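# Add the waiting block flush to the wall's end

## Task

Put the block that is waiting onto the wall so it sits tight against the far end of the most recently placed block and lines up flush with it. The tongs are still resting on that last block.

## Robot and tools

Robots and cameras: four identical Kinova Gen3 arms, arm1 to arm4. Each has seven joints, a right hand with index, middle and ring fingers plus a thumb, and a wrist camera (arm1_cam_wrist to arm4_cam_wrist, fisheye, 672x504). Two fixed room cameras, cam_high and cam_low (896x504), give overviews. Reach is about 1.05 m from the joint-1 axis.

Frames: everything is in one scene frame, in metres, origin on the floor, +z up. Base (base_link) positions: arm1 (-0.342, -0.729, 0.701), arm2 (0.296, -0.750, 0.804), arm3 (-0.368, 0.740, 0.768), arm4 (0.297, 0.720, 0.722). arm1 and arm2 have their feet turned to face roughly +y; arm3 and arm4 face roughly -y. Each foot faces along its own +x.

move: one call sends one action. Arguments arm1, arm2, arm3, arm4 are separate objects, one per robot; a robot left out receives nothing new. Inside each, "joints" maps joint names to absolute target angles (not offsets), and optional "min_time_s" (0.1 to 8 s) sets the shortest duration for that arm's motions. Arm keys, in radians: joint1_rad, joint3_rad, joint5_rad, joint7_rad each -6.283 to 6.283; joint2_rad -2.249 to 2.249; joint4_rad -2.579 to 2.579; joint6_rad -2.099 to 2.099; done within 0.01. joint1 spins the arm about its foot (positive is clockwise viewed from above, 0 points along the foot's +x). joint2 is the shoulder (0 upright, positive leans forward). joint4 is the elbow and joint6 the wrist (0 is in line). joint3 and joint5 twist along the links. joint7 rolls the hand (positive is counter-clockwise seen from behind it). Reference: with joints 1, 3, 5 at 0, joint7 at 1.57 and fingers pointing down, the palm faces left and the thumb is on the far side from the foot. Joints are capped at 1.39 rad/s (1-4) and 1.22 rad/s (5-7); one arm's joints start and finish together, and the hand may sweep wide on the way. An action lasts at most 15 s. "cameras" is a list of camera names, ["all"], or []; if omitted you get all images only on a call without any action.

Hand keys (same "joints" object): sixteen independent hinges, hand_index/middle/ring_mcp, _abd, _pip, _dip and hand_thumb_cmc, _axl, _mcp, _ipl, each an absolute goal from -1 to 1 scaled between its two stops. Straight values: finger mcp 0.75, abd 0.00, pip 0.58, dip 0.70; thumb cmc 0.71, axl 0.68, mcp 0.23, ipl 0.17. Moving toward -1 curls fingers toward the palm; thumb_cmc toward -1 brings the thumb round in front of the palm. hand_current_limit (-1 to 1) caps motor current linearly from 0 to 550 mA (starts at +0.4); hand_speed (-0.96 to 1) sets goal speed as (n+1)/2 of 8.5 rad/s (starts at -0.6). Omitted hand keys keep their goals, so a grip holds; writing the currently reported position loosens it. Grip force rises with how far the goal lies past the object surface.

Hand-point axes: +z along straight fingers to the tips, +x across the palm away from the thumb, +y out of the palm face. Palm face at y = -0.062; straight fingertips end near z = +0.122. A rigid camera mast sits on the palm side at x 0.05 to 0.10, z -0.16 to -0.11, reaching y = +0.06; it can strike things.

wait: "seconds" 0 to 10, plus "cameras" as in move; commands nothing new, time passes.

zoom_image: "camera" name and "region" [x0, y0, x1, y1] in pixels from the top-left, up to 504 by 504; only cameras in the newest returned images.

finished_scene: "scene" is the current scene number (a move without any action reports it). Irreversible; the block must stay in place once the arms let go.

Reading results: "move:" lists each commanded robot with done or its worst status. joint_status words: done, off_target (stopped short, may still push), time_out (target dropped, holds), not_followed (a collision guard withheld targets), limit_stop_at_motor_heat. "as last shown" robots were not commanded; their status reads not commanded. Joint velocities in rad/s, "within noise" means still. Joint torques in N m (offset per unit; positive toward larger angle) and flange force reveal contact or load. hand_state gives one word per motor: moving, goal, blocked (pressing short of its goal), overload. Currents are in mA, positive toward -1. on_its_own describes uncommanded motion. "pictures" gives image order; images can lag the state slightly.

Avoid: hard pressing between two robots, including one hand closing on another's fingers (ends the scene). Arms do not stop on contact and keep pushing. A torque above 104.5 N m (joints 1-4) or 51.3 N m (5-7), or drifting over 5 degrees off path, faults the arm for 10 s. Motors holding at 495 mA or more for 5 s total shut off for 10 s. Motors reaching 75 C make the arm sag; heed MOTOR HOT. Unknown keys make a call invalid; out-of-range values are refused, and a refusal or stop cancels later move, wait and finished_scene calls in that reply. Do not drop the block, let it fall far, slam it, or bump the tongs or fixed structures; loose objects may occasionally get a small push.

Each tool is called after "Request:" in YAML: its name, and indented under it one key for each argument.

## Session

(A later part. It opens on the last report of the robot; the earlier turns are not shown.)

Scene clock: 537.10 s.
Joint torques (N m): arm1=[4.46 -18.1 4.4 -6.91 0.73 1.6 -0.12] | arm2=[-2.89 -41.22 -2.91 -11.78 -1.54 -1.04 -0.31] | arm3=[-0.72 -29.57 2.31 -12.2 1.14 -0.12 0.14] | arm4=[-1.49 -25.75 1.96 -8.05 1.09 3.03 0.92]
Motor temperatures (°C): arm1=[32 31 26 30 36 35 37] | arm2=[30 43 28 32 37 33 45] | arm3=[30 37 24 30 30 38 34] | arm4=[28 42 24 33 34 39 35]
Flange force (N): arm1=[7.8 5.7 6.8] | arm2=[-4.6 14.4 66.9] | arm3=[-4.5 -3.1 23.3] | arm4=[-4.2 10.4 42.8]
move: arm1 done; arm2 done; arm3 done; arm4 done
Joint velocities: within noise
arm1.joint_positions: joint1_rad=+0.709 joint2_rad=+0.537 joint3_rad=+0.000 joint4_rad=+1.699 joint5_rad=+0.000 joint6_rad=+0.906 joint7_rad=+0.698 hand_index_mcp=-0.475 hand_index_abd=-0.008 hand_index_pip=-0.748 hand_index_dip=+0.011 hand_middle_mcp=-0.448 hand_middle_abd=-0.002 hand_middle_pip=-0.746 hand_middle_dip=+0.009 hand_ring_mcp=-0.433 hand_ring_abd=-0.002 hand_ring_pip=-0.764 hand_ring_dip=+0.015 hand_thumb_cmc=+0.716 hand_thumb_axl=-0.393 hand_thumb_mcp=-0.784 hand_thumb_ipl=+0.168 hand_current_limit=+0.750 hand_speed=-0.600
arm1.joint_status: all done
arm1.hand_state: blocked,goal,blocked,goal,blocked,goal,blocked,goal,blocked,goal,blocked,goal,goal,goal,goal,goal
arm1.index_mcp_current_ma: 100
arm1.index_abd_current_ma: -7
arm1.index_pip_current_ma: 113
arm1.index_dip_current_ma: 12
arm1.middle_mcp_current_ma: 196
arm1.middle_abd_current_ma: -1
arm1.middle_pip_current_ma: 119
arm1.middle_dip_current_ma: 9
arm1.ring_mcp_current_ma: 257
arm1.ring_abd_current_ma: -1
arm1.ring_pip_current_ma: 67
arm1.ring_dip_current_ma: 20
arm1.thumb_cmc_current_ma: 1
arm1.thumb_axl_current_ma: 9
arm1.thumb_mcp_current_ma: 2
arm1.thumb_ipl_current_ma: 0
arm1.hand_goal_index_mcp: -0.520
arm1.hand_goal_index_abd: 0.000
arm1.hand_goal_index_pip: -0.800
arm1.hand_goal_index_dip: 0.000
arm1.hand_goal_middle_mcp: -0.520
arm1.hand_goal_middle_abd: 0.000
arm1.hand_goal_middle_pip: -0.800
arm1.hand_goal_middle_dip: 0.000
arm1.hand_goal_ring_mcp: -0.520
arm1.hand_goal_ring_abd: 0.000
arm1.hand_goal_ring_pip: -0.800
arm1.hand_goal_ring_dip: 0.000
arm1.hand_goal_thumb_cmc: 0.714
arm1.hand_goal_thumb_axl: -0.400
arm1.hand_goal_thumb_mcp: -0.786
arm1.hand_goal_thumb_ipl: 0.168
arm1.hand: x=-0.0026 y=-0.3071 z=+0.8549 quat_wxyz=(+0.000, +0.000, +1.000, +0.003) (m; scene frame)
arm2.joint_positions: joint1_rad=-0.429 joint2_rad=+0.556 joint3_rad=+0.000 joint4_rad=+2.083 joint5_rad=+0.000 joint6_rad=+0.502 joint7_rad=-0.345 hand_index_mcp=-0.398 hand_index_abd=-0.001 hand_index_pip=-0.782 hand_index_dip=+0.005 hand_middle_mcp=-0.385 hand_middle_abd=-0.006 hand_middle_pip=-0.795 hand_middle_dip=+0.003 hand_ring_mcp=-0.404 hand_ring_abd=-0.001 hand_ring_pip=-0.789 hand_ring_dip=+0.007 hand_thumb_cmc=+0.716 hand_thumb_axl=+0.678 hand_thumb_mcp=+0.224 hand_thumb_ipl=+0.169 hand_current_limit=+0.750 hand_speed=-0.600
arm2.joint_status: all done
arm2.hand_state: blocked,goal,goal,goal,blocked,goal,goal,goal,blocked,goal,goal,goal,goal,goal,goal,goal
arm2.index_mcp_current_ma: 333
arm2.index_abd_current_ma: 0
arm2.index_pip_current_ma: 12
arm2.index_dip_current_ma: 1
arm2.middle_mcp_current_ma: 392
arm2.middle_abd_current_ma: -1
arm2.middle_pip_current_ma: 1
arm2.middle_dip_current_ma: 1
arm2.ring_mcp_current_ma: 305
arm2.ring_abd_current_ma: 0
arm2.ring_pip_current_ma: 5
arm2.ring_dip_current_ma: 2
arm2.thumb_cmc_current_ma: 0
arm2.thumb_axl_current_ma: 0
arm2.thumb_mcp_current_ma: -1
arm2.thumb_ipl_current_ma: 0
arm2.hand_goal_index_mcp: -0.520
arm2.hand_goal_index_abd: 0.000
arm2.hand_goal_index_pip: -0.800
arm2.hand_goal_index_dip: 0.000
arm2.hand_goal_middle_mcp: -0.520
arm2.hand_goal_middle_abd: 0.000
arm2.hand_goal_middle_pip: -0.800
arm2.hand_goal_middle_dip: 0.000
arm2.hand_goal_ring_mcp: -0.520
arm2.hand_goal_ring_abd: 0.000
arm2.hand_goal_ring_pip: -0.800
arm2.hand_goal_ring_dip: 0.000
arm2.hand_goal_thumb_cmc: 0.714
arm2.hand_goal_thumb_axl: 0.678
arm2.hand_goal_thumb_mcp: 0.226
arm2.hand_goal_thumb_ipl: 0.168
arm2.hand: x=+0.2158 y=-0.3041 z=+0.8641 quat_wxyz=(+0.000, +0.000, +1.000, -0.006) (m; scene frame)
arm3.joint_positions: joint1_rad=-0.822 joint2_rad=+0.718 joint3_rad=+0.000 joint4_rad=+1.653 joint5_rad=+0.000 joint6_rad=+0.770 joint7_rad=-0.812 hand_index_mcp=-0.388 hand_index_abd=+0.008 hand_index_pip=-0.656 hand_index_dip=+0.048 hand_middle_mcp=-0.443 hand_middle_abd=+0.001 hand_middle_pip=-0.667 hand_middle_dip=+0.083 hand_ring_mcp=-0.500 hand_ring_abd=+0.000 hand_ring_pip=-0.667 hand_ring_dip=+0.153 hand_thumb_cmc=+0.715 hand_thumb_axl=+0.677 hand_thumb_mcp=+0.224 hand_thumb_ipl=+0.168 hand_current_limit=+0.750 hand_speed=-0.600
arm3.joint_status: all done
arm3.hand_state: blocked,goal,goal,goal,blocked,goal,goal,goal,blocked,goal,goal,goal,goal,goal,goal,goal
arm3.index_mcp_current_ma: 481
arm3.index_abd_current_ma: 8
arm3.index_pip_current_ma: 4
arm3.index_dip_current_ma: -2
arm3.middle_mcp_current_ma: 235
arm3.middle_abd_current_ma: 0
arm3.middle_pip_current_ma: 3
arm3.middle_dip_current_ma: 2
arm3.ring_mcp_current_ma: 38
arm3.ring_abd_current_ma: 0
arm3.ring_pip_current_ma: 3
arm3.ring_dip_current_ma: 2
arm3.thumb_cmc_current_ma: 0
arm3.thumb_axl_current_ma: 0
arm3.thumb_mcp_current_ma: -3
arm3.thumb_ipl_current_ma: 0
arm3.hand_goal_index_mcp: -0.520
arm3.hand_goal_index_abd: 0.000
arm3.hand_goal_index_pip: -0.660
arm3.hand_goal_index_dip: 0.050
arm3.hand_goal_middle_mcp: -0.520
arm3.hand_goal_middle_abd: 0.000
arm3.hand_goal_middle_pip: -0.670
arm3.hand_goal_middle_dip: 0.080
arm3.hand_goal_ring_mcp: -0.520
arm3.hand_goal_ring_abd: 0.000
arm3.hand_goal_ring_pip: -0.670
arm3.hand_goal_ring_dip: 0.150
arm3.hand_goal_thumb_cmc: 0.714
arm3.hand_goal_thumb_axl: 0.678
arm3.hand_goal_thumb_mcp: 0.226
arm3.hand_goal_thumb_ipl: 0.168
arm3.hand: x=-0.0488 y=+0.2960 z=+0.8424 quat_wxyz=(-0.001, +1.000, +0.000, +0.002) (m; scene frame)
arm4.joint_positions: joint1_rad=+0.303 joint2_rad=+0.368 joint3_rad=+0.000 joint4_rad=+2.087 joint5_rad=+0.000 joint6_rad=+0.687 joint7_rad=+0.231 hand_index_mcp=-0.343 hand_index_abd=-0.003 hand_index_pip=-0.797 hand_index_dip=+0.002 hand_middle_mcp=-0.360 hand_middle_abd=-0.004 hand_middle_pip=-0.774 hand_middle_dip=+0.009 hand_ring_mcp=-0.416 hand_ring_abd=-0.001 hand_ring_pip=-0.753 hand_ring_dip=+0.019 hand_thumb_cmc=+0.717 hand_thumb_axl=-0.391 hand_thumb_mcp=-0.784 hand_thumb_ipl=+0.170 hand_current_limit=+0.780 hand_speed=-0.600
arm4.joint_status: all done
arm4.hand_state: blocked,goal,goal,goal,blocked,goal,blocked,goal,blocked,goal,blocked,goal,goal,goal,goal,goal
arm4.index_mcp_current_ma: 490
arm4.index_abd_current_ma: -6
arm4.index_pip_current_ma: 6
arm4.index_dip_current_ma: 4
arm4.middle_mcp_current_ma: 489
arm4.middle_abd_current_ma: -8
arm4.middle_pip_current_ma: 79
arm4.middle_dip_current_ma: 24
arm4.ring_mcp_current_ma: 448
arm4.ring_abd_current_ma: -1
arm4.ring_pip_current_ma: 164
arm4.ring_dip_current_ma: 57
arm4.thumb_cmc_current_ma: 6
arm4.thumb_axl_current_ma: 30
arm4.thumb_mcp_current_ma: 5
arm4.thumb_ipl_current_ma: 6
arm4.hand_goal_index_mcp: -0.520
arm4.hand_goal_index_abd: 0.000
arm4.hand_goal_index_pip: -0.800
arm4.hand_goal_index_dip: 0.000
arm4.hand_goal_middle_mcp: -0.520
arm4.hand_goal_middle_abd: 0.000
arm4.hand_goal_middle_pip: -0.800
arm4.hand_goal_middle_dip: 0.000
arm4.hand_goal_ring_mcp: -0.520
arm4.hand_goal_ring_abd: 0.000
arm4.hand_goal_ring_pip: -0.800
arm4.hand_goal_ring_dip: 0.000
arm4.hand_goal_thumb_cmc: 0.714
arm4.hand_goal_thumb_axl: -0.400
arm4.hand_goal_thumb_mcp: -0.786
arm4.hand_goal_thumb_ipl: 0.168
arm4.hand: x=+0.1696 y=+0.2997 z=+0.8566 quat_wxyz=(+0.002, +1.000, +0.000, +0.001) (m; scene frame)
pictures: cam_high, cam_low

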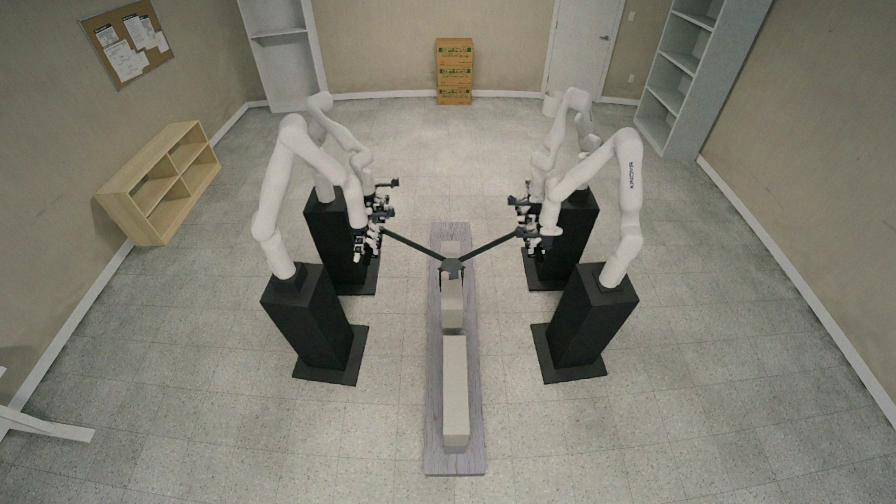

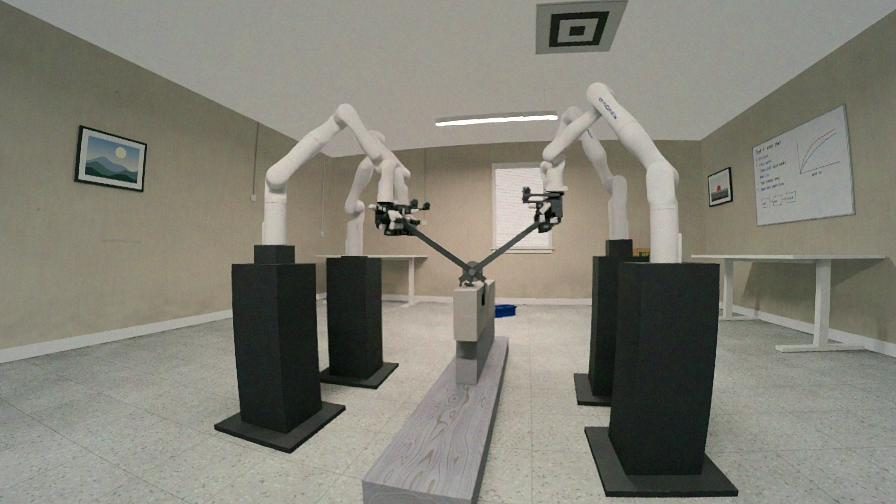

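Request:
zoom_image:
  camera: "cam_low"
  region: [445, 270, 505, 390]

Request:
zoom_image:
  camera: "cam_high"
  region: [430, 260, 480, 350]

Scaled by 4.200 from the camera's 896x504 image, which has a finer 1280x720 frame.

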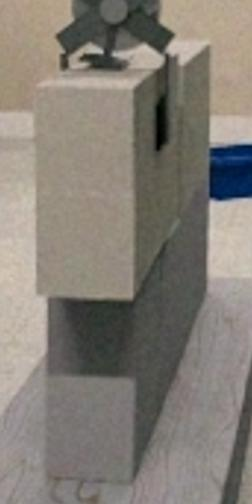

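Scaled by 5.600 from the camera's 896x504 image, which has a finer 1280x720 frame.

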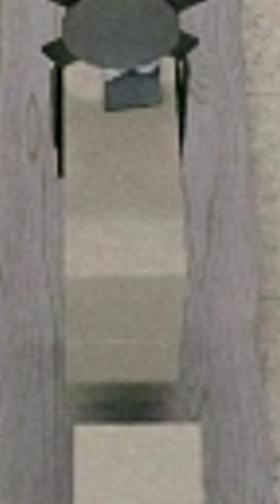

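Request:
move:
  arm1: {"joints": {"joint1_rad": 0.7911, "joint2_rad": 0.6077, "joint4_rad": 1.5588, "joint6_rad": 0.9751, "joint7_rad": 0.7798}, "min_time_s": 2.5}
  arm2: {"joints": {"joint1_rad": -0.291, "joint2_rad": 0.544, "joint4_rad": 2.1199, "joint6_rad": 0.4777, "joint7_rad": -0.2076}, "min_time_s": 2.5}
  arm3: {"joints": {"joint1_rad": -0.8904, "joint2_rad": 0.7848, "joint4_rad": 1.5038, "joint6_rad": 0.853, "joint7_rad": -0.8805}, "min_time_s": 2.5}
  arm4: {"joints": {"joint1_rad": 0.1529, "joint2_rad": 0.3476, "joint4_rad": 2.123, "joint6_rad": 0.671, "joint7_rad": 0.0806}, "min_time_s": 2.5}
  cameras: ["cam_low", "cam_high"]

Request:
zoom_image:
  camera: "cam_high"
  region: [425, 260, 485, 380]

Request:
zoom_image:
  camera: "cam_low"
  region: [445, 260, 515, 390]

Scene clock: 550.00 s.
Joint torques (N m): arm1=[7 -28.43 6.6 -12.23 1.56 0.98 -0.25] | arm2=[-4.66 -33.94 -5.12 -9.44 -1.71 -1.04 0.12] | arm3=[-1.95 -28.45 0.99 -15.11 0.73 -2.45 0.39] | arm4=[-0.13 -27.45 3.41 -7.25 1.39 4.29 0.67]
Motor temperatures (°C): arm1=[32 31 26 30 36 35 37] | arm2=[30 43 28 32 37 33 45] | arm3=[30 37 24 30 30 38 34] | arm4=[28 41 24 33 34 39 35]
Flange force (N): arm1=[10.7 8.8 22.9] | arm2=[-10.9 11.9 50.5] | arm3=[-12.8 -7.8 14.2] | arm4=[0.1 15.7 52.5]
move: arm1 done; arm2 done; arm3 done; arm4 done
Joint velocities: within noise
arm1.joint_positions: joint1_rad=+0.791 joint2_rad=+0.608 joint3_rad=+0.000 joint4_rad=+1.559 joint5_rad=+0.000 joint6_rad=+0.975 joint7_rad=+0.780 hand_index_mcp=-0.476 hand_index_abd=-0.008 hand_index_pip=-0.748 hand_index_dip=+0.011 hand_middle_mcp=-0.448 hand_middle_abd=-0.001 hand_middle_pip=-0.746 hand_middle_dip=+0.009 hand_ring_mcp=-0.429 hand_ring_abd=+0.004 hand_ring_pip=-0.769 hand_ring_dip=+0.015 hand_thumb_cmc=+0.716 hand_thumb_axl=-0.393 hand_thumb_mcp=-0.784 hand_thumb_ipl=+0.168 hand_current_limit=+0.750 hand_speed=-0.600
arm1.joint_status: all done
arm1.hand_state: blocked,goal,blocked,goal,blocked,goal,blocked,goal,blocked,goal,blocked,goal,goal,goal,goal,goal
arm1.index_mcp_current_ma: 99
arm1.index_abd_current_ma: -7
arm1.index_pip_current_ma: 113
arm1.index_dip_current_ma: 12
arm1.middle_mcp_current_ma: 196
arm1.middle_abd_current_ma: -1
arm1.middle_pip_current_ma: 119
arm1.middle_dip_current_ma: 9
arm1.ring_mcp_current_ma: 277
arm1.ring_abd_current_ma: 2
arm1.ring_pip_current_ma: 54
arm1.ring_dip_current_ma: 20
arm1.thumb_cmc_current_ma: 1
arm1.thumb_axl_current_ma: 9
arm1.thumb_mcp_current_ma: 2
arm1.thumb_ipl_current_ma: 0
arm1.hand_goal_index_mcp: -0.520
arm1.hand_goal_index_abd: 0.000
arm1.hand_goal_index_pip: -0.800
arm1.hand_goal_index_dip: 0.000
arm1.hand_goal_middle_mcp: -0.520
arm1.hand_goal_middle_abd: 0.000
arm1.hand_goal_middle_pip: -0.800
arm1.hand_goal_middle_dip: 0.000
arm1.hand_goal_ring_mcp: -0.520
arm1.hand_goal_ring_abd: 0.000
arm1.hand_goal_ring_pip: -0.800
arm1.hand_goal_ring_dip: 0.000
arm1.hand_goal_thumb_cmc: 0.714
arm1.hand_goal_thumb_axl: -0.400
arm1.hand_goal_thumb_mcp: -0.786
arm1.hand_goal_thumb_ipl: 0.168
arm1.hand: x=+0.0507 y=-0.3071 z=+0.8563 quat_wxyz=(+0.000, +0.000, +1.000, +0.003) (m; scene frame)
arm2.joint_positions: joint1_rad=-0.291 joint2_rad=+0.544 joint3_rad=+0.000 joint4_rad=+2.120 joint5_rad=+0.000 joint6_rad=+0.478 joint7_rad=-0.208 hand_index_mcp=-0.398 hand_index_abd=-0.003 hand_index_pip=-0.781 hand_index_dip=+0.005 hand_middle_mcp=-0.385 hand_middle_abd=-0.009 hand_middle_pip=-0.795 hand_middle_dip=+0.003 hand_ring_mcp=-0.404 hand_ring_abd=-0.001 hand_ring_pip=-0.789 hand_ring_dip=+0.007 hand_thumb_cmc=+0.716 hand_thumb_axl=+0.678 hand_thumb_mcp=+0.224 hand_thumb_ipl=+0.169 hand_current_limit=+0.750 hand_speed=-0.600
arm2.joint_status: all done
arm2.hand_state: blocked,goal,goal,goal,blocked,goal,goal,goal,blocked,goal,goal,goal,goal,goal,goal,goal
arm2.index_mcp_current_ma: 333
arm2.index_abd_current_ma: -1
arm2.index_pip_current_ma: 13
arm2.index_dip_current_ma: 1
arm2.middle_mcp_current_ma: 392
arm2.middle_abd_current_ma: -3
arm2.middle_pip_current_ma: 1
arm2.middle_dip_current_ma: 1
arm2.ring_mcp_current_ma: 305
arm2.ring_abd_current_ma: 0
arm2.ring_pip_current_ma: 5
arm2.ring_dip_current_ma: 2
arm2.thumb_cmc_current_ma: 0
arm2.thumb_axl_current_ma: 0
arm2.thumb_mcp_current_ma: -1
arm2.thumb_ipl_current_ma: 0
arm2.hand_goal_index_mcp: -0.520
arm2.hand_goal_index_abd: 0.000
arm2.hand_goal_index_pip: -0.800
arm2.hand_goal_index_dip: 0.000
arm2.hand_goal_middle_mcp: -0.520
arm2.hand_goal_middle_abd: 0.000
arm2.hand_goal_middle_pip: -0.800
arm2.hand_goal_middle_dip: 0.000
arm2.hand_goal_ring_mcp: -0.520
arm2.hand_goal_ring_abd: 0.000
arm2.hand_goal_ring_pip: -0.800
arm2.hand_goal_ring_dip: 0.000
arm2.hand_goal_thumb_cmc: 0.714
arm2.hand_goal_thumb_axl: 0.678
arm2.hand_goal_thumb_mcp: 0.226
arm2.hand_goal_thumb_ipl: 0.168
arm2.hand: x=+0.2684 y=-0.3043 z=+0.8631 quat_wxyz=(+0.000, +0.000, +1.000, -0.006) (m; scene frame)
arm3.joint_positions: joint1_rad=-0.890 joint2_rad=+0.785 joint3_rad=+0.000 joint4_rad=+1.504 joint5_rad=+0.000 joint6_rad=+0.853 joint7_rad=-0.880 hand_index_mcp=-0.388 hand_index_abd=+0.003 hand_index_pip=-0.656 hand_index_dip=+0.048 hand_middle_mcp=-0.449 hand_middle_abd=-0.001 hand_middle_pip=-0.667 hand_middle_dip=+0.083 hand_ring_mcp=-0.500 hand_ring_abd=+0.000 hand_ring_pip=-0.667 hand_ring_dip=+0.153 hand_thumb_cmc=+0.715 hand_thumb_axl=+0.677 hand_thumb_mcp=+0.224 hand_thumb_ipl=+0.168 hand_current_limit=+0.750 hand_speed=-0.600
arm3.joint_status: all done
arm3.hand_state: blocked,goal,goal,goal,blocked,goal,goal,goal,blocked,goal,goal,goal,goal,goal,goal,goal
arm3.index_mcp_current_ma: 481
arm3.index_abd_current_ma: 2
arm3.index_pip_current_ma: 3
arm3.index_dip_current_ma: -2
arm3.middle_mcp_current_ma: 211
arm3.middle_abd_current_ma: 0
arm3.middle_pip_current_ma: 3
arm3.middle_dip_current_ma: 2
arm3.ring_mcp_current_ma: 37
arm3.ring_abd_current_ma: 0
arm3.ring_pip_current_ma: 3
arm3.ring_dip_current_ma: 2
arm3.thumb_cmc_current_ma: 0
arm3.thumb_axl_current_ma: 0
arm3.thumb_mcp_current_ma: -3
arm3.thumb_ipl_current_ma: 0
arm3.hand_goal_index_mcp: -0.520
arm3.hand_goal_index_abd: 0.000
arm3.hand_goal_index_pip: -0.660
arm3.hand_goal_index_dip: 0.050
arm3.hand_goal_middle_mcp: -0.520
arm3.hand_goal_middle_abd: 0.000
arm3.hand_goal_middle_pip: -0.670
arm3.hand_goal_middle_dip: 0.080
arm3.hand_goal_ring_mcp: -0.520
arm3.hand_goal_ring_abd: 0.000
arm3.hand_goal_ring_pip: -0.670
arm3.hand_goal_ring_dip: 0.150
arm3.hand_goal_thumb_cmc: 0.714
arm3.hand_goal_thumb_axl: 0.678
arm3.hand_goal_thumb_mcp: 0.226
arm3.hand_goal_thumb_ipl: 0.168
arm3.hand: x=+0.0045 y=+0.2959 z=+0.8424 quat_wxyz=(-0.001, +1.000, +0.000, +0.002) (m; scene frame)
arm4.joint_positions: joint1_rad=+0.153 joint2_rad=+0.348 joint3_rad=+0.000 joint4_rad=+2.123 joint5_rad=+0.000 joint6_rad=+0.671 joint7_rad=+0.081 hand_index_mcp=-0.338 hand_index_abd=-0.002 hand_index_pip=-0.797 hand_index_dip=+0.002 hand_middle_mcp=-0.355 hand_middle_abd=-0.006 hand_middle_pip=-0.774 hand_middle_dip=+0.009 hand_ring_mcp=-0.414 hand_ring_abd=-0.003 hand_ring_pip=-0.753 hand_ring_dip=+0.019 hand_thumb_cmc=+0.717 hand_thumb_axl=-0.391 hand_thumb_mcp=-0.784 hand_thumb_ipl=+0.170 hand_current_limit=+0.780 hand_speed=-0.600
arm4.joint_status: all done
arm4.hand_state: blocked,goal,goal,goal,blocked,goal,blocked,goal,blocked,goal,blocked,goal,goal,goal,goal,goal
arm4.index_mcp_current_ma: 490
arm4.index_abd_current_ma: -2
arm4.index_pip_current_ma: 6
arm4.index_dip_current_ma: 4
arm4.middle_mcp_current_ma: 490
arm4.middle_abd_current_ma: -12
arm4.middle_pip_current_ma: 79
arm4.middle_dip_current_ma: 24
arm4.ring_mcp_current_ma: 459
arm4.ring_abd_current_ma: -5
arm4.ring_pip_current_ma: 164
arm4.ring_dip_current_ma: 57
arm4.thumb_cmc_current_ma: 6
arm4.thumb_axl_current_ma: 30
arm4.thumb_mcp_current_ma: 5
arm4.thumb_ipl_current_ma: 6
arm4.hand_goal_index_mcp: -0.520
arm4.hand_goal_index_abd: 0.000
arm4.hand_goal_index_pip: -0.800
arm4.hand_goal_index_dip: 0.000
arm4.hand_goal_middle_mcp: -0.520
arm4.hand_goal_middle_abd: 0.000
arm4.hand_goal_middle_pip: -0.800
arm4.hand_goal_middle_dip: 0.000
arm4.hand_goal_ring_mcp: -0.520
arm4.hand_goal_ring_abd: 0.000
arm4.hand_goal_ring_pip: -0.800
arm4.hand_goal_ring_dip: 0.000
arm4.hand_goal_thumb_cmc: 0.714
arm4.hand_goal_thumb_axl: -0.400
arm4.hand_goal_thumb_mcp: -0.786
arm4.hand_goal_thumb_ipl: 0.168
arm4.hand: x=+0.2221 y=+0.2997 z=+0.8566 quat_wxyz=(+0.002, +1.000, +0.000, +0.001) (m; scene frame)
pictures: cam_high, cam_low

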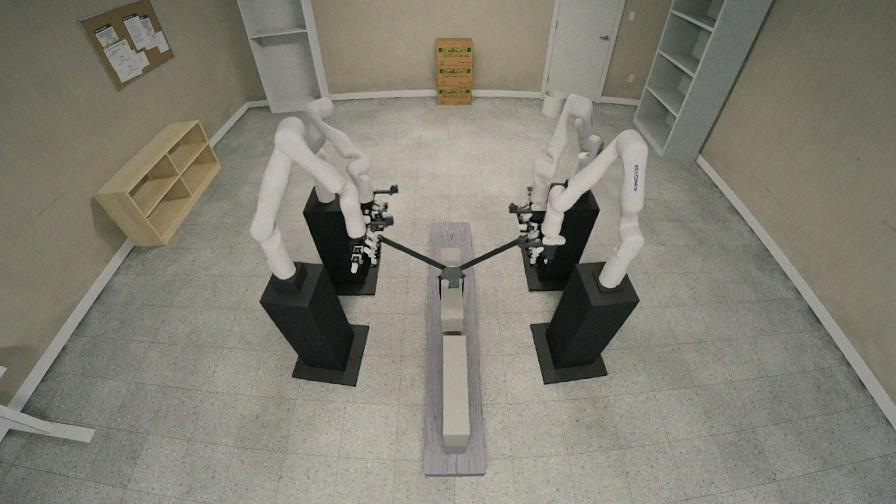

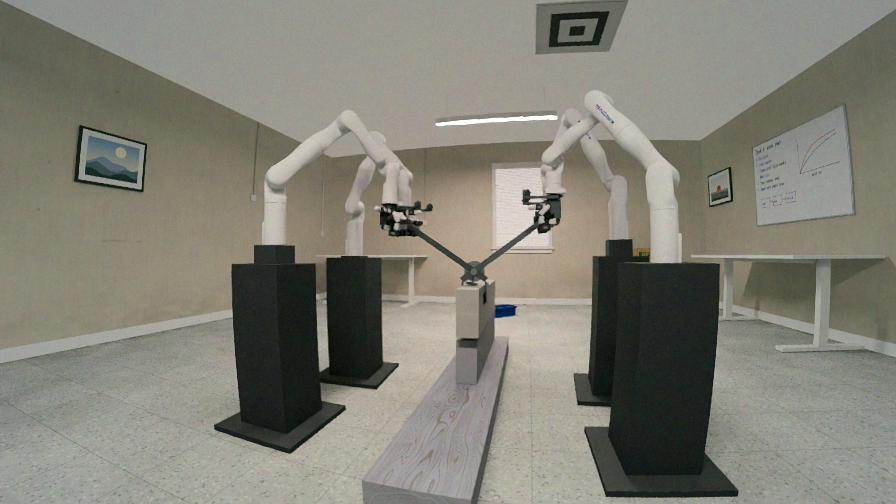

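Scaled by 4.200 from the camera's 896x504 image, which has a finer 1280x720 frame.

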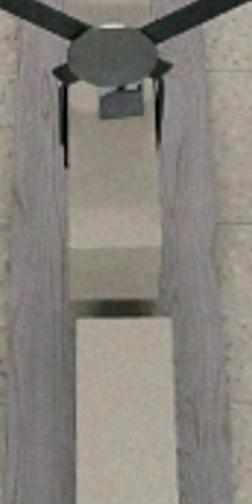

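Scaled by 3.877 from the camera's 896x504 image, which has a finer 1280x720 frame.

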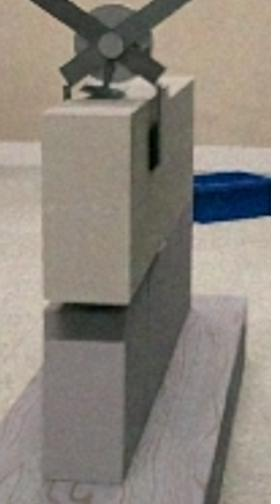

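Request:
move:
  arm1: {"joints": {"joint1_rad": 0.8496, "joint2_rad": 0.7, "joint4_rad": 1.38, "joint6_rad": 1.0616, "joint7_rad": 0.8383}, "min_time_s": 3}
  arm2: {"joints": {"joint1_rad": -0.1427, "joint2_rad": 0.5498, "joint4_rad": 2.1053, "joint6_rad": 0.4865, "joint7_rad": -0.0593}, "min_time_s": 3}
  arm3: {"joints": {"joint1_rad": -0.9604, "joint2_rad": 0.8509, "joint4_rad": 1.3556, "joint6_rad": 0.9351, "joint7_rad": -0.9505}, "min_time_s": 3}
  arm4: {"joints": {"joint1_rad": -0.0081, "joint2_rad": 0.3295, "joint4_rad": 2.1602, "joint6_rad": 0.652, "joint7_rad": -0.0804}, "min_time_s": 3}
  cameras: ["cam_low", "cam_high"]

Request:
zoom_image:
  camera: "cam_high"
  region: [425, 270, 485, 360]

Request:
zoom_image:
  camera: "cam_low"
  region: [445, 270, 505, 390]

Scene clock: 560.73 s.
Joint torques (N m): arm1=[5.91 -25.18 5.46 -10.61 1.41 0.67 -0.25] | arm2=[-2.94 -37.11 -3.43 -7.2 -1.39 0.8 0.12] | arm3=[-0.4 -33.55 2.57 -12.94 1.11 0.48 -0.02] | arm4=[-3.88 -23.36 -0.59 -6.25 -0.03 3.77 0.91]
Motor temperatures (°C): arm1=[32 31 26 30 36 35 37] | arm2=[30 42 28 32 37 33 45] | arm3=[30 37 24 30 30 38 34] | arm4=[28 41 24 32 34 39 35]
Flange force (N): arm1=[10.1 5.4 11.9] | arm2=[-7.8 17.8 61.4] | arm3=[-3.9 -2.2 23.5] | arm4=[-8.1 13.4 43.0]
move: arm1 done; arm2 done; arm3 done; arm4 done
Joint velocities: within noise
arm1.joint_positions: joint1_rad=+0.850 joint2_rad=+0.700 joint3_rad=+0.000 joint4_rad=+1.380 joint5_rad=+0.000 joint6_rad=+1.062 joint7_rad=+0.838 hand_index_mcp=-0.476 hand_index_abd=-0.008 hand_index_pip=-0.748 hand_index_dip=+0.011 hand_middle_mcp=-0.448 hand_middle_abd=-0.001 hand_middle_pip=-0.746 hand_middle_dip=+0.009 hand_ring_mcp=-0.429 hand_ring_abd=+0.004 hand_ring_pip=-0.769 hand_ring_dip=+0.015 hand_thumb_cmc=+0.716 hand_thumb_axl=-0.393 hand_thumb_mcp=-0.784 hand_thumb_ipl=+0.168 hand_current_limit=+0.750 hand_speed=-0.600
arm1.joint_status: all done
arm1.hand_state: blocked,goal,blocked,goal,blocked,goal,blocked,goal,blocked,goal,blocked,goal,goal,goal,goal,goal
arm1.index_mcp_current_ma: 99
arm1.index_abd_current_ma: -7
arm1.index_pip_current_ma: 113
arm1.index_dip_current_ma: 12
arm1.middle_mcp_current_ma: 196
arm1.middle_abd_current_ma: -1
arm1.middle_pip_current_ma: 119
arm1.middle_dip_current_ma: 9
arm1.ring_mcp_current_ma: 277
arm1.ring_abd_current_ma: 2
arm1.ring_pip_current_ma: 54
arm1.ring_dip_current_ma: 20
arm1.thumb_cmc_current_ma: 1
arm1.thumb_axl_current_ma: 9
arm1.thumb_mcp_current_ma: 2
arm1.thumb_ipl_current_ma: 0
arm1.hand_goal_index_mcp: -0.520
arm1.hand_goal_index_abd: 0.000
arm1.hand_goal_index_pip: -0.800
arm1.hand_goal_index_dip: 0.000
arm1.hand_goal_middle_mcp: -0.520
arm1.hand_goal_middle_abd: 0.000
arm1.hand_goal_middle_pip: -0.800
arm1.hand_goal_middle_dip: 0.000
arm1.hand_goal_ring_mcp: -0.520
arm1.hand_goal_ring_abd: 0.000
arm1.hand_goal_ring_pip: -0.800
arm1.hand_goal_ring_dip: 0.000
arm1.hand_goal_thumb_cmc: 0.714
arm1.hand_goal_thumb_axl: -0.400
arm1.hand_goal_thumb_mcp: -0.786
arm1.hand_goal_thumb_ipl: 0.168
arm1.hand: x=+0.1034 y=-0.2992 z=+0.8559 quat_wxyz=(+0.000, +0.000, +1.000, +0.003) (m; scene frame)
arm2.joint_positions: joint1_rad=-0.143 joint2_rad=+0.550 joint3_rad=+0.000 joint4_rad=+2.105 joint5_rad=+0.000 joint6_rad=+0.487 joint7_rad=-0.059 hand_index_mcp=-0.398 hand_index_abd=-0.003 hand_index_pip=-0.782 hand_index_dip=+0.005 hand_middle_mcp=-0.385 hand_middle_abd=-0.009 hand_middle_pip=-0.795 hand_middle_dip=+0.003 hand_ring_mcp=-0.404 hand_ring_abd=-0.001 hand_ring_pip=-0.789 hand_ring_dip=+0.006 hand_thumb_cmc=+0.716 hand_thumb_axl=+0.678 hand_thumb_mcp=+0.224 hand_thumb_ipl=+0.169 hand_current_limit=+0.750 hand_speed=-0.600
arm2.joint_status: all done
arm2.hand_state: blocked,goal,goal,goal,blocked,goal,goal,goal,blocked,goal,goal,goal,goal,goal,goal,goal
arm2.index_mcp_current_ma: 333
arm2.index_abd_current_ma: -1
arm2.index_pip_current_ma: 13
arm2.index_dip_current_ma: 1
arm2.middle_mcp_current_ma: 392
arm2.middle_abd_current_ma: -3
arm2.middle_pip_current_ma: 1
arm2.middle_dip_current_ma: 1
arm2.ring_mcp_current_ma: 305
arm2.ring_abd_current_ma: 0
arm2.ring_pip_current_ma: 5
arm2.ring_dip_current_ma: 2
arm2.thumb_cmc_current_ma: 0
arm2.thumb_axl_current_ma: 0
arm2.thumb_mcp_current_ma: -1
arm2.thumb_ipl_current_ma: 0
arm2.hand_goal_index_mcp: -0.520
arm2.hand_goal_index_abd: 0.000
arm2.hand_goal_index_pip: -0.800
arm2.hand_goal_index_dip: 0.000
arm2.hand_goal_middle_mcp: -0.520
arm2.hand_goal_middle_abd: 0.000
arm2.hand_goal_middle_pip: -0.800
arm2.hand_goal_middle_dip: 0.000
arm2.hand_goal_ring_mcp: -0.520
arm2.hand_goal_ring_abd: 0.000
arm2.hand_goal_ring_pip: -0.800
arm2.hand_goal_ring_dip: 0.000
arm2.hand_goal_thumb_cmc: 0.714
arm2.hand_goal_thumb_axl: 0.678
arm2.hand_goal_thumb_mcp: 0.226
arm2.hand_goal_thumb_ipl: 0.168
arm2.hand: x=+0.3218 y=-0.2963 z=+0.8630 quat_wxyz=(+0.000, +0.000, +1.000, -0.006) (m; scene frame)
arm3.joint_positions: joint1_rad=-0.960 joint2_rad=+0.851 joint3_rad=+0.000 joint4_rad=+1.356 joint5_rad=+0.000 joint6_rad=+0.935 joint7_rad=-0.951 hand_index_mcp=-0.388 hand_index_abd=+0.005 hand_index_pip=-0.656 hand_index_dip=+0.048 hand_middle_mcp=-0.449 hand_middle_abd=+0.001 hand_middle_pip=-0.667 hand_middle_dip=+0.083 hand_ring_mcp=-0.500 hand_ring_abd=+0.000 hand_ring_pip=-0.667 hand_ring_dip=+0.153 hand_thumb_cmc=+0.715 hand_thumb_axl=+0.677 hand_thumb_mcp=+0.224 hand_thumb_ipl=+0.168 hand_current_limit=+0.750 hand_speed=-0.600
arm3.joint_status: all done
arm3.hand_state: blocked,goal,goal,goal,blocked,goal,goal,goal,blocked,goal,goal,goal,goal,goal,goal,goal
arm3.index_mcp_current_ma: 481
arm3.index_abd_current_ma: 4
arm3.index_pip_current_ma: 3
arm3.index_dip_current_ma: -2
arm3.middle_mcp_current_ma: 211
arm3.middle_abd_current_ma: 1
arm3.middle_pip_current_ma: 3
arm3.middle_dip_current_ma: 2
arm3.ring_mcp_current_ma: 37
arm3.ring_abd_current_ma: 0
arm3.ring_pip_current_ma: 3
arm3.ring_dip_current_ma: 2
arm3.thumb_cmc_current_ma: 0
arm3.thumb_axl_current_ma: 0
arm3.thumb_mcp_current_ma: -3
arm3.thumb_ipl_current_ma: 0
arm3.hand_goal_index_mcp: -0.520
arm3.hand_goal_index_abd: 0.000
arm3.hand_goal_index_pip: -0.660
arm3.hand_goal_index_dip: 0.050
arm3.hand_goal_middle_mcp: -0.520
arm3.hand_goal_middle_abd: 0.000
arm3.hand_goal_middle_pip: -0.670
arm3.hand_goal_middle_dip: 0.080
arm3.hand_goal_ring_mcp: -0.520
arm3.hand_goal_ring_abd: 0.000
arm3.hand_goal_ring_pip: -0.670
arm3.hand_goal_ring_dip: 0.150
arm3.hand_goal_thumb_cmc: 0.714
arm3.hand_goal_thumb_axl: 0.678
arm3.hand_goal_thumb_mcp: 0.226
arm3.hand_goal_thumb_ipl: 0.168
arm3.hand: x=+0.0572 y=+0.3040 z=+0.8425 quat_wxyz=(-0.001, +1.000, +0.000, +0.002) (m; scene frame)
arm4.joint_positions: joint1_rad=-0.008 joint2_rad=+0.330 joint3_rad=+0.000 joint4_rad=+2.160 joint5_rad=+0.000 joint6_rad=+0.652 joint7_rad=-0.080 hand_index_mcp=-0.338 hand_index_abd=-0.003 hand_index_pip=-0.797 hand_index_dip=+0.002 hand_middle_mcp=-0.355 hand_middle_abd=-0.007 hand_middle_pip=-0.774 hand_middle_dip=+0.009 hand_ring_mcp=-0.413 hand_ring_abd=-0.004 hand_ring_pip=-0.753 hand_ring_dip=+0.019 hand_thumb_cmc=+0.717 hand_thumb_axl=-0.391 hand_thumb_mcp=-0.784 hand_thumb_ipl=+0.170 hand_current_limit=+0.780 hand_speed=-0.600
arm4.joint_status: all done
arm4.hand_state: blocked,goal,goal,goal,blocked,goal,blocked,goal,blocked,goal,blocked,goal,goal,goal,goal,goal
arm4.index_mcp_current_ma: 490
arm4.index_abd_current_ma: -5
arm4.index_pip_current_ma: 6
arm4.index_dip_current_ma: 4
arm4.middle_mcp_current_ma: 490
arm4.middle_abd_current_ma: -14
arm4.middle_pip_current_ma: 79
arm4.middle_dip_current_ma: 24
arm4.ring_mcp_current_ma: 462
arm4.ring_abd_current_ma: -7
arm4.ring_pip_current_ma: 164
arm4.ring_dip_current_ma: 57
arm4.thumb_cmc_current_ma: 6
arm4.thumb_axl_current_ma: 30
arm4.thumb_mcp_current_ma: 5
arm4.thumb_ipl_current_ma: 6
arm4.hand_goal_index_mcp: -0.520
arm4.hand_goal_index_abd: 0.000
arm4.hand_goal_index_pip: -0.800
arm4.hand_goal_index_dip: 0.000
arm4.hand_goal_middle_mcp: -0.520
arm4.hand_goal_middle_abd: 0.000
arm4.hand_goal_middle_pip: -0.800
arm4.hand_goal_middle_dip: 0.000
arm4.hand_goal_ring_mcp: -0.520
arm4.hand_goal_ring_abd: 0.000
arm4.hand_goal_ring_pip: -0.800
arm4.hand_goal_ring_dip: 0.000
arm4.hand_goal_thumb_cmc: 0.714
arm4.hand_goal_thumb_axl: -0.400
arm4.hand_goal_thumb_mcp: -0.786
arm4.hand_goal_thumb_ipl: 0.168
arm4.hand: x=+0.2756 y=+0.3076 z=+0.8554 quat_wxyz=(+0.002, +1.000, +0.000, +0.001) (m; scene frame)
pictures: cam_high, cam_low

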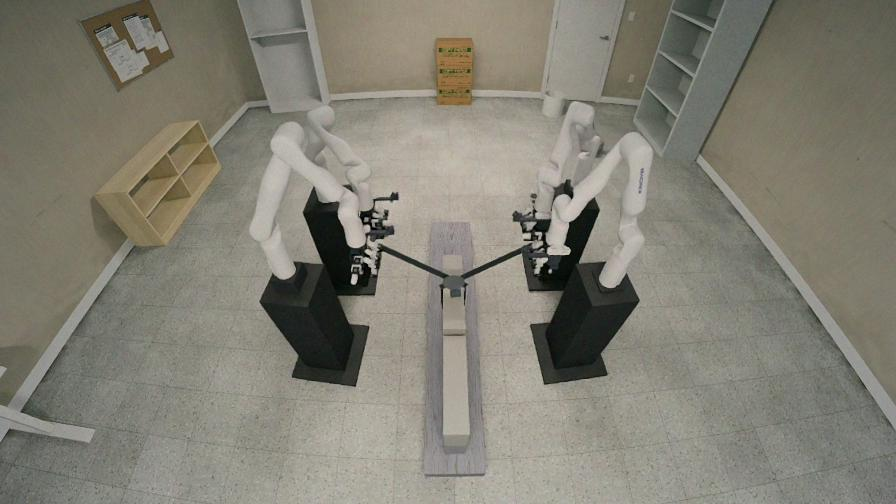

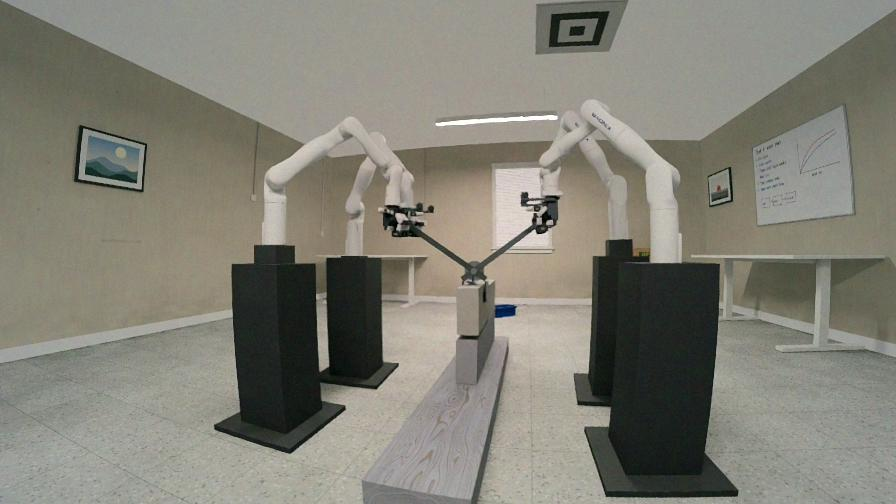

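Scaled by 5.600 from the camera's 896x504 image, which has a finer 1280x720 frame.

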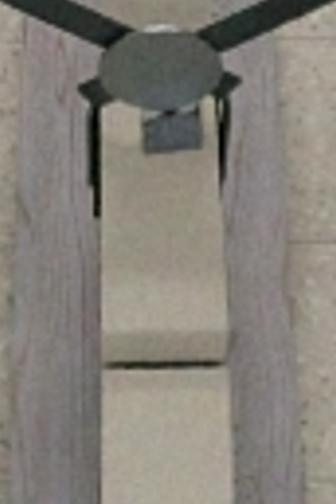

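Scaled by 4.200 from the camera's 896x504 image, which has a finer 1280x720 frame.

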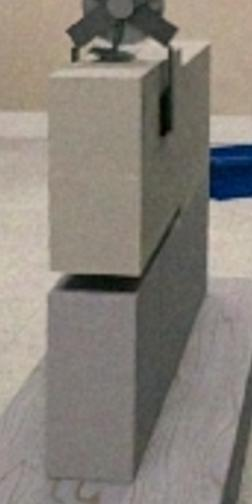

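Request:
move:
  arm1: {"joints": {"joint1_rad": 0.8576, "joint2_rad": 0.7371, "joint4_rad": 1.3565, "joint6_rad": 1.048, "joint7_rad": 0.8463}, "min_time_s": 2}
  arm2: {"joints": {"joint1_rad": -0.1153, "joint2_rad": 0.5871, "joint4_rad": 2.1072, "joint6_rad": 0.4473, "joint7_rad": -0.0319}, "min_time_s": 2}
  arm3: {"joints": {"joint1_rad": -0.9747, "joint2_rad": 0.8833, "joint4_rad": 1.3376, "joint6_rad": 0.9207, "joint7_rad": -0.9648}, "min_time_s": 2}
  arm4: {"joints": {"joint1_rad": -0.0392, "joint2_rad": 0.3592, "joint4_rad": 2.1837, "joint6_rad": 0.5987, "joint7_rad": -0.1115}, "min_time_s": 2}
  cameras: ["cam_low", "cam_high"]

Request:
zoom_image:
  camera: "cam_high"
  region: [430, 290, 480, 360]

Request:
zoom_image:
  camera: "cam_low"
  region: [445, 270, 505, 390]

Scene clock: 568.37 s.
Joint torques (N m): arm1=[3.65 -23.68 3.43 -12.87 0.39 -1.54 -0.13] | arm2=[-2.27 -37.78 -2.87 -2.61 -1.23 2.9 0.03] | arm3=[-2.6 -34.19 0.62 -9.34 -0.05 2.94 -0.44] | arm4=[-3.49 -23.23 -0.04 -9.99 0.3 0.99 0.89]
Motor temperatures (°C): arm1=[32 31 26 30 36 35 37] | arm2=[30 42 28 32 37 33 45] | arm3=[30 37 24 30 30 38 34] | arm4=[28 40 24 32 34 39 35]
Flange force (N): arm1=[14.9 -3.7 6.7] | arm2=[-6.9 25.2 66.9] | arm3=[1.1 7.4 26.7] | arm4=[-7.4 2.9 38.8]
move: arm1 done; arm2 done; arm3 done; arm4 done
Joint velocities: within noise
arm1.joint_positions: joint1_rad=+0.858 joint2_rad=+0.737 joint3_rad=+0.000 joint4_rad=+1.357 joint5_rad=+0.000 joint6_rad=+1.048 joint7_rad=+0.846 hand_index_mcp=-0.476 hand_index_abd=-0.008 hand_index_pip=-0.748 hand_index_dip=+0.011 hand_middle_mcp=-0.448 hand_middle_abd=-0.001 hand_middle_pip=-0.746 hand_middle_dip=+0.009 hand_ring_mcp=-0.429 hand_ring_abd=+0.004 hand_ring_pip=-0.769 hand_ring_dip=+0.015 hand_thumb_cmc=+0.716 hand_thumb_axl=-0.393 hand_thumb_mcp=-0.784 hand_thumb_ipl=+0.168 hand_current_limit=+0.750 hand_speed=-0.600
arm1.joint_status: all done
arm1.hand_state: blocked,goal,blocked,goal,blocked,goal,blocked,goal,blocked,goal,blocked,goal,goal,goal,goal,goal
arm1.index_mcp_current_ma: 99
arm1.index_abd_current_ma: -7
arm1.index_pip_current_ma: 113
arm1.index_dip_current_ma: 12
arm1.middle_mcp_current_ma: 196
arm1.middle_abd_current_ma: -1
arm1.middle_pip_current_ma: 119
arm1.middle_dip_current_ma: 9
arm1.ring_mcp_current_ma: 277
arm1.ring_abd_current_ma: 2
arm1.ring_pip_current_ma: 54
arm1.ring_dip_current_ma: 20
arm1.thumb_cmc_current_ma: 1
arm1.thumb_axl_current_ma: 9
arm1.thumb_mcp_current_ma: 2
arm1.thumb_ipl_current_ma: 0
arm1.hand_goal_index_mcp: -0.520
arm1.hand_goal_index_abd: 0.000
arm1.hand_goal_index_pip: -0.800
arm1.hand_goal_index_dip: 0.000
arm1.hand_goal_middle_mcp: -0.520
arm1.hand_goal_middle_abd: 0.000
arm1.hand_goal_middle_pip: -0.800
arm1.hand_goal_middle_dip: 0.000
arm1.hand_goal_ring_mcp: -0.520
arm1.hand_goal_ring_abd: 0.000
arm1.hand_goal_ring_pip: -0.800
arm1.hand_goal_ring_dip: 0.000
arm1.hand_goal_thumb_cmc: 0.714
arm1.hand_goal_thumb_axl: -0.400
arm1.hand_goal_thumb_mcp: -0.786
arm1.hand_goal_thumb_ipl: 0.168
arm1.hand: x=+0.1134 y=-0.2961 z=+0.8420 quat_wxyz=(+0.000, +0.000, +1.000, +0.003) (m; scene frame)
arm2.joint_positions: joint1_rad=-0.115 joint2_rad=+0.587 joint3_rad=+0.000 joint4_rad=+2.107 joint5_rad=+0.000 joint6_rad=+0.447 joint7_rad=-0.032 hand_index_mcp=-0.398 hand_index_abd=-0.003 hand_index_pip=-0.782 hand_index_dip=+0.005 hand_middle_mcp=-0.383 hand_middle_abd=-0.009 hand_middle_pip=-0.795 hand_middle_dip=+0.003 hand_ring_mcp=-0.401 hand_ring_abd=+0.000 hand_ring_pip=-0.792 hand_ring_dip=+0.005 hand_thumb_cmc=+0.716 hand_thumb_axl=+0.678 hand_thumb_mcp=+0.224 hand_thumb_ipl=+0.169 hand_current_limit=+0.750 hand_speed=-0.600
arm2.joint_status: all done
arm2.hand_state: blocked,goal,goal,goal,blocked,goal,goal,goal,blocked,goal,goal,goal,goal,goal,goal,goal
arm2.index_mcp_current_ma: 333
arm2.index_abd_current_ma: -1
arm2.index_pip_current_ma: 13
arm2.index_dip_current_ma: 1
arm2.middle_mcp_current_ma: 400
arm2.middle_abd_current_ma: -3
arm2.middle_pip_current_ma: 1
arm2.middle_dip_current_ma: 1
arm2.ring_mcp_current_ma: 316
arm2.ring_abd_current_ma: 0
arm2.ring_pip_current_ma: 3
arm2.ring_dip_current_ma: 2
arm2.thumb_cmc_current_ma: 0
arm2.thumb_axl_current_ma: 0
arm2.thumb_mcp_current_ma: -1
arm2.thumb_ipl_current_ma: 0
arm2.hand_goal_index_mcp: -0.520
arm2.hand_goal_index_abd: 0.000
arm2.hand_goal_index_pip: -0.800
arm2.hand_goal_index_dip: 0.000
arm2.hand_goal_middle_mcp: -0.520
arm2.hand_goal_middle_abd: 0.000
arm2.hand_goal_middle_pip: -0.800
arm2.hand_goal_middle_dip: 0.000
arm2.hand_goal_ring_mcp: -0.520
arm2.hand_goal_ring_abd: 0.000
arm2.hand_goal_ring_pip: -0.800
arm2.hand_goal_ring_dip: 0.000
arm2.hand_goal_thumb_cmc: 0.714
arm2.hand_goal_thumb_axl: 0.678
arm2.hand_goal_thumb_mcp: 0.226
arm2.hand_goal_thumb_ipl: 0.168
arm2.hand: x=+0.3318 y=-0.2945 z=+0.8490 quat_wxyz=(+0.000, +0.000, +1.000, -0.006) (m; scene frame)
arm3.joint_positions: joint1_rad=-0.975 joint2_rad=+0.883 joint3_rad=+0.000 joint4_rad=+1.338 joint5_rad=+0.000 joint6_rad=+0.921 joint7_rad=-0.965 hand_index_mcp=-0.388 hand_index_abd=+0.001 hand_index_pip=-0.656 hand_index_dip=+0.048 hand_middle_mcp=-0.449 hand_middle_abd=-0.002 hand_middle_pip=-0.667 hand_middle_dip=+0.083 hand_ring_mcp=-0.500 hand_ring_abd=+0.000 hand_ring_pip=-0.667 hand_ring_dip=+0.153 hand_thumb_cmc=+0.715 hand_thumb_axl=+0.677 hand_thumb_mcp=+0.224 hand_thumb_ipl=+0.168 hand_current_limit=+0.750 hand_speed=-0.600
arm3.joint_status: all done
arm3.hand_state: blocked,goal,goal,goal,blocked,goal,goal,goal,blocked,goal,goal,goal,goal,goal,goal,goal
arm3.index_mcp_current_ma: 481
arm3.index_abd_current_ma: 0
arm3.index_pip_current_ma: 3
arm3.index_dip_current_ma: -2
arm3.middle_mcp_current_ma: 212
arm3.middle_abd_current_ma: -2
arm3.middle_pip_current_ma: 3
arm3.middle_dip_current_ma: 2
arm3.ring_mcp_current_ma: 37
arm3.ring_abd_current_ma: 0
arm3.ring_pip_current_ma: 3
arm3.ring_dip_current_ma: 2
arm3.thumb_cmc_current_ma: 0
arm3.thumb_axl_current_ma: 0
arm3.thumb_mcp_current_ma: -3
arm3.thumb_ipl_current_ma: 0
arm3.hand_goal_index_mcp: -0.520
arm3.hand_goal_index_abd: 0.000
arm3.hand_goal_index_pip: -0.660
arm3.hand_goal_index_dip: 0.050
arm3.hand_goal_middle_mcp: -0.520
arm3.hand_goal_middle_abd: 0.000
arm3.hand_goal_middle_pip: -0.670
arm3.hand_goal_middle_dip: 0.080
arm3.hand_goal_ring_mcp: -0.520
arm3.hand_goal_ring_abd: 0.000
arm3.hand_goal_ring_pip: -0.670
arm3.hand_goal_ring_dip: 0.150
arm3.hand_goal_thumb_cmc: 0.714
arm3.hand_goal_thumb_axl: 0.678
arm3.hand_goal_thumb_mcp: 0.226
arm3.hand_goal_thumb_ipl: 0.168
arm3.hand: x=+0.0673 y=+0.3070 z=+0.8285 quat_wxyz=(-0.001, +1.000, +0.000, +0.002) (m; scene frame)
arm4.joint_positions: joint1_rad=-0.039 joint2_rad=+0.359 joint3_rad=+0.000 joint4_rad=+2.184 joint5_rad=+0.000 joint6_rad=+0.599 joint7_rad=-0.111 hand_index_mcp=-0.338 hand_index_abd=-0.002 hand_index_pip=-0.797 hand_index_dip=+0.002 hand_middle_mcp=-0.355 hand_middle_abd=-0.007 hand_middle_pip=-0.774 hand_middle_dip=+0.009 hand_ring_mcp=-0.413 hand_ring_abd=-0.004 hand_ring_pip=-0.753 hand_ring_dip=+0.019 hand_thumb_cmc=+0.717 hand_thumb_axl=-0.391 hand_thumb_mcp=-0.784 hand_thumb_ipl=+0.170 hand_current_limit=+0.780 hand_speed=-0.600
arm4.joint_status: all done
arm4.hand_state: blocked,goal,goal,goal,blocked,goal,blocked,goal,blocked,goal,blocked,goal,goal,goal,goal,goal
arm4.index_mcp_current_ma: 490
arm4.index_abd_current_ma: -4
arm4.index_pip_current_ma: 6
arm4.index_dip_current_ma: 4
arm4.middle_mcp_current_ma: 489
arm4.middle_abd_current_ma: -14
arm4.middle_pip_current_ma: 79
arm4.middle_dip_current_ma: 24
arm4.ring_mcp_current_ma: 462
arm4.ring_abd_current_ma: -7
arm4.ring_pip_current_ma: 164
arm4.ring_dip_current_ma: 57
arm4.thumb_cmc_current_ma: 6
arm4.thumb_axl_current_ma: 30
arm4.thumb_mcp_current_ma: 5
arm4.thumb_ipl_current_ma: 6
arm4.hand_goal_index_mcp: -0.520
arm4.hand_goal_index_abd: 0.000
arm4.hand_goal_index_pip: -0.800
arm4.hand_goal_index_dip: 0.000
arm4.hand_goal_middle_mcp: -0.520
arm4.hand_goal_middle_abd: 0.000
arm4.hand_goal_middle_pip: -0.800
arm4.hand_goal_middle_dip: 0.000
arm4.hand_goal_ring_mcp: -0.520
arm4.hand_goal_ring_abd: 0.000
arm4.hand_goal_ring_pip: -0.800
arm4.hand_goal_ring_dip: 0.000
arm4.hand_goal_thumb_cmc: 0.714
arm4.hand_goal_thumb_axl: -0.400
arm4.hand_goal_thumb_mcp: -0.786
arm4.hand_goal_thumb_ipl: 0.168
arm4.hand: x=+0.2856 y=+0.3095 z=+0.8414 quat_wxyz=(+0.002, +1.000, +0.000, +0.001) (m; scene frame)
pictures: cam_high, cam_low

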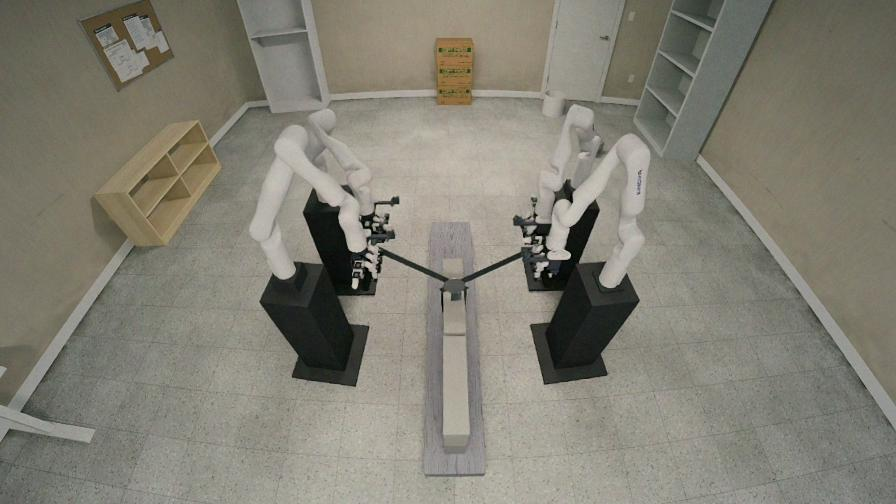

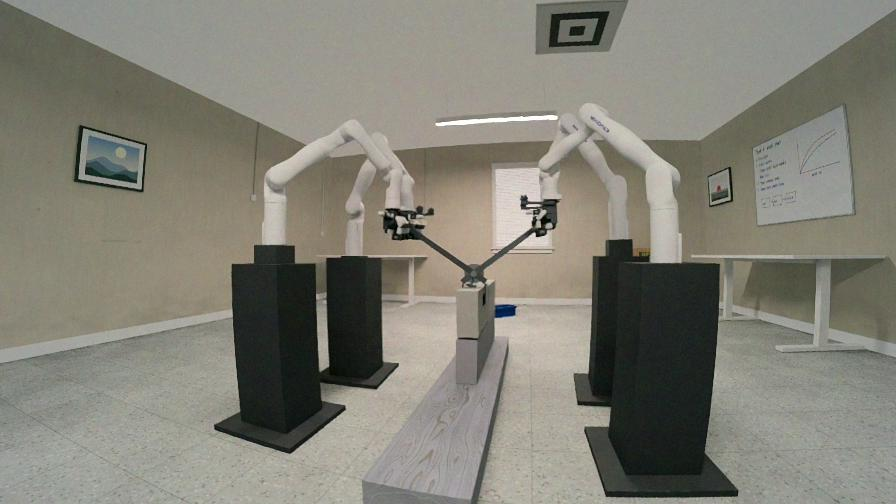

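Scaled by 7.200 from the camera's 896x504 image, which has a finer 1280x720 frame.

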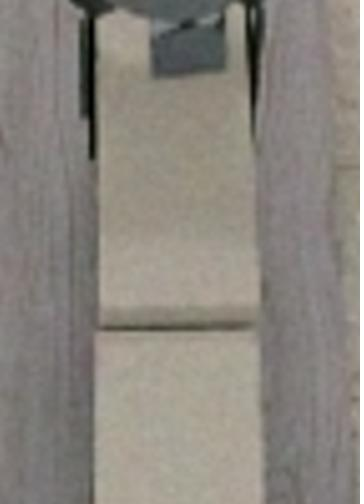

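Scaled by 4.200 from the camera's 896x504 image, which has a finer 1280x720 frame.

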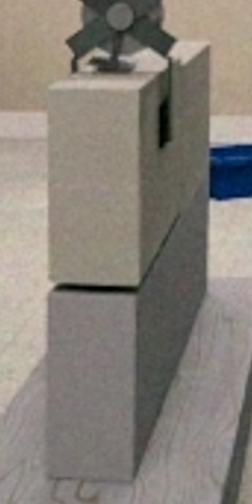

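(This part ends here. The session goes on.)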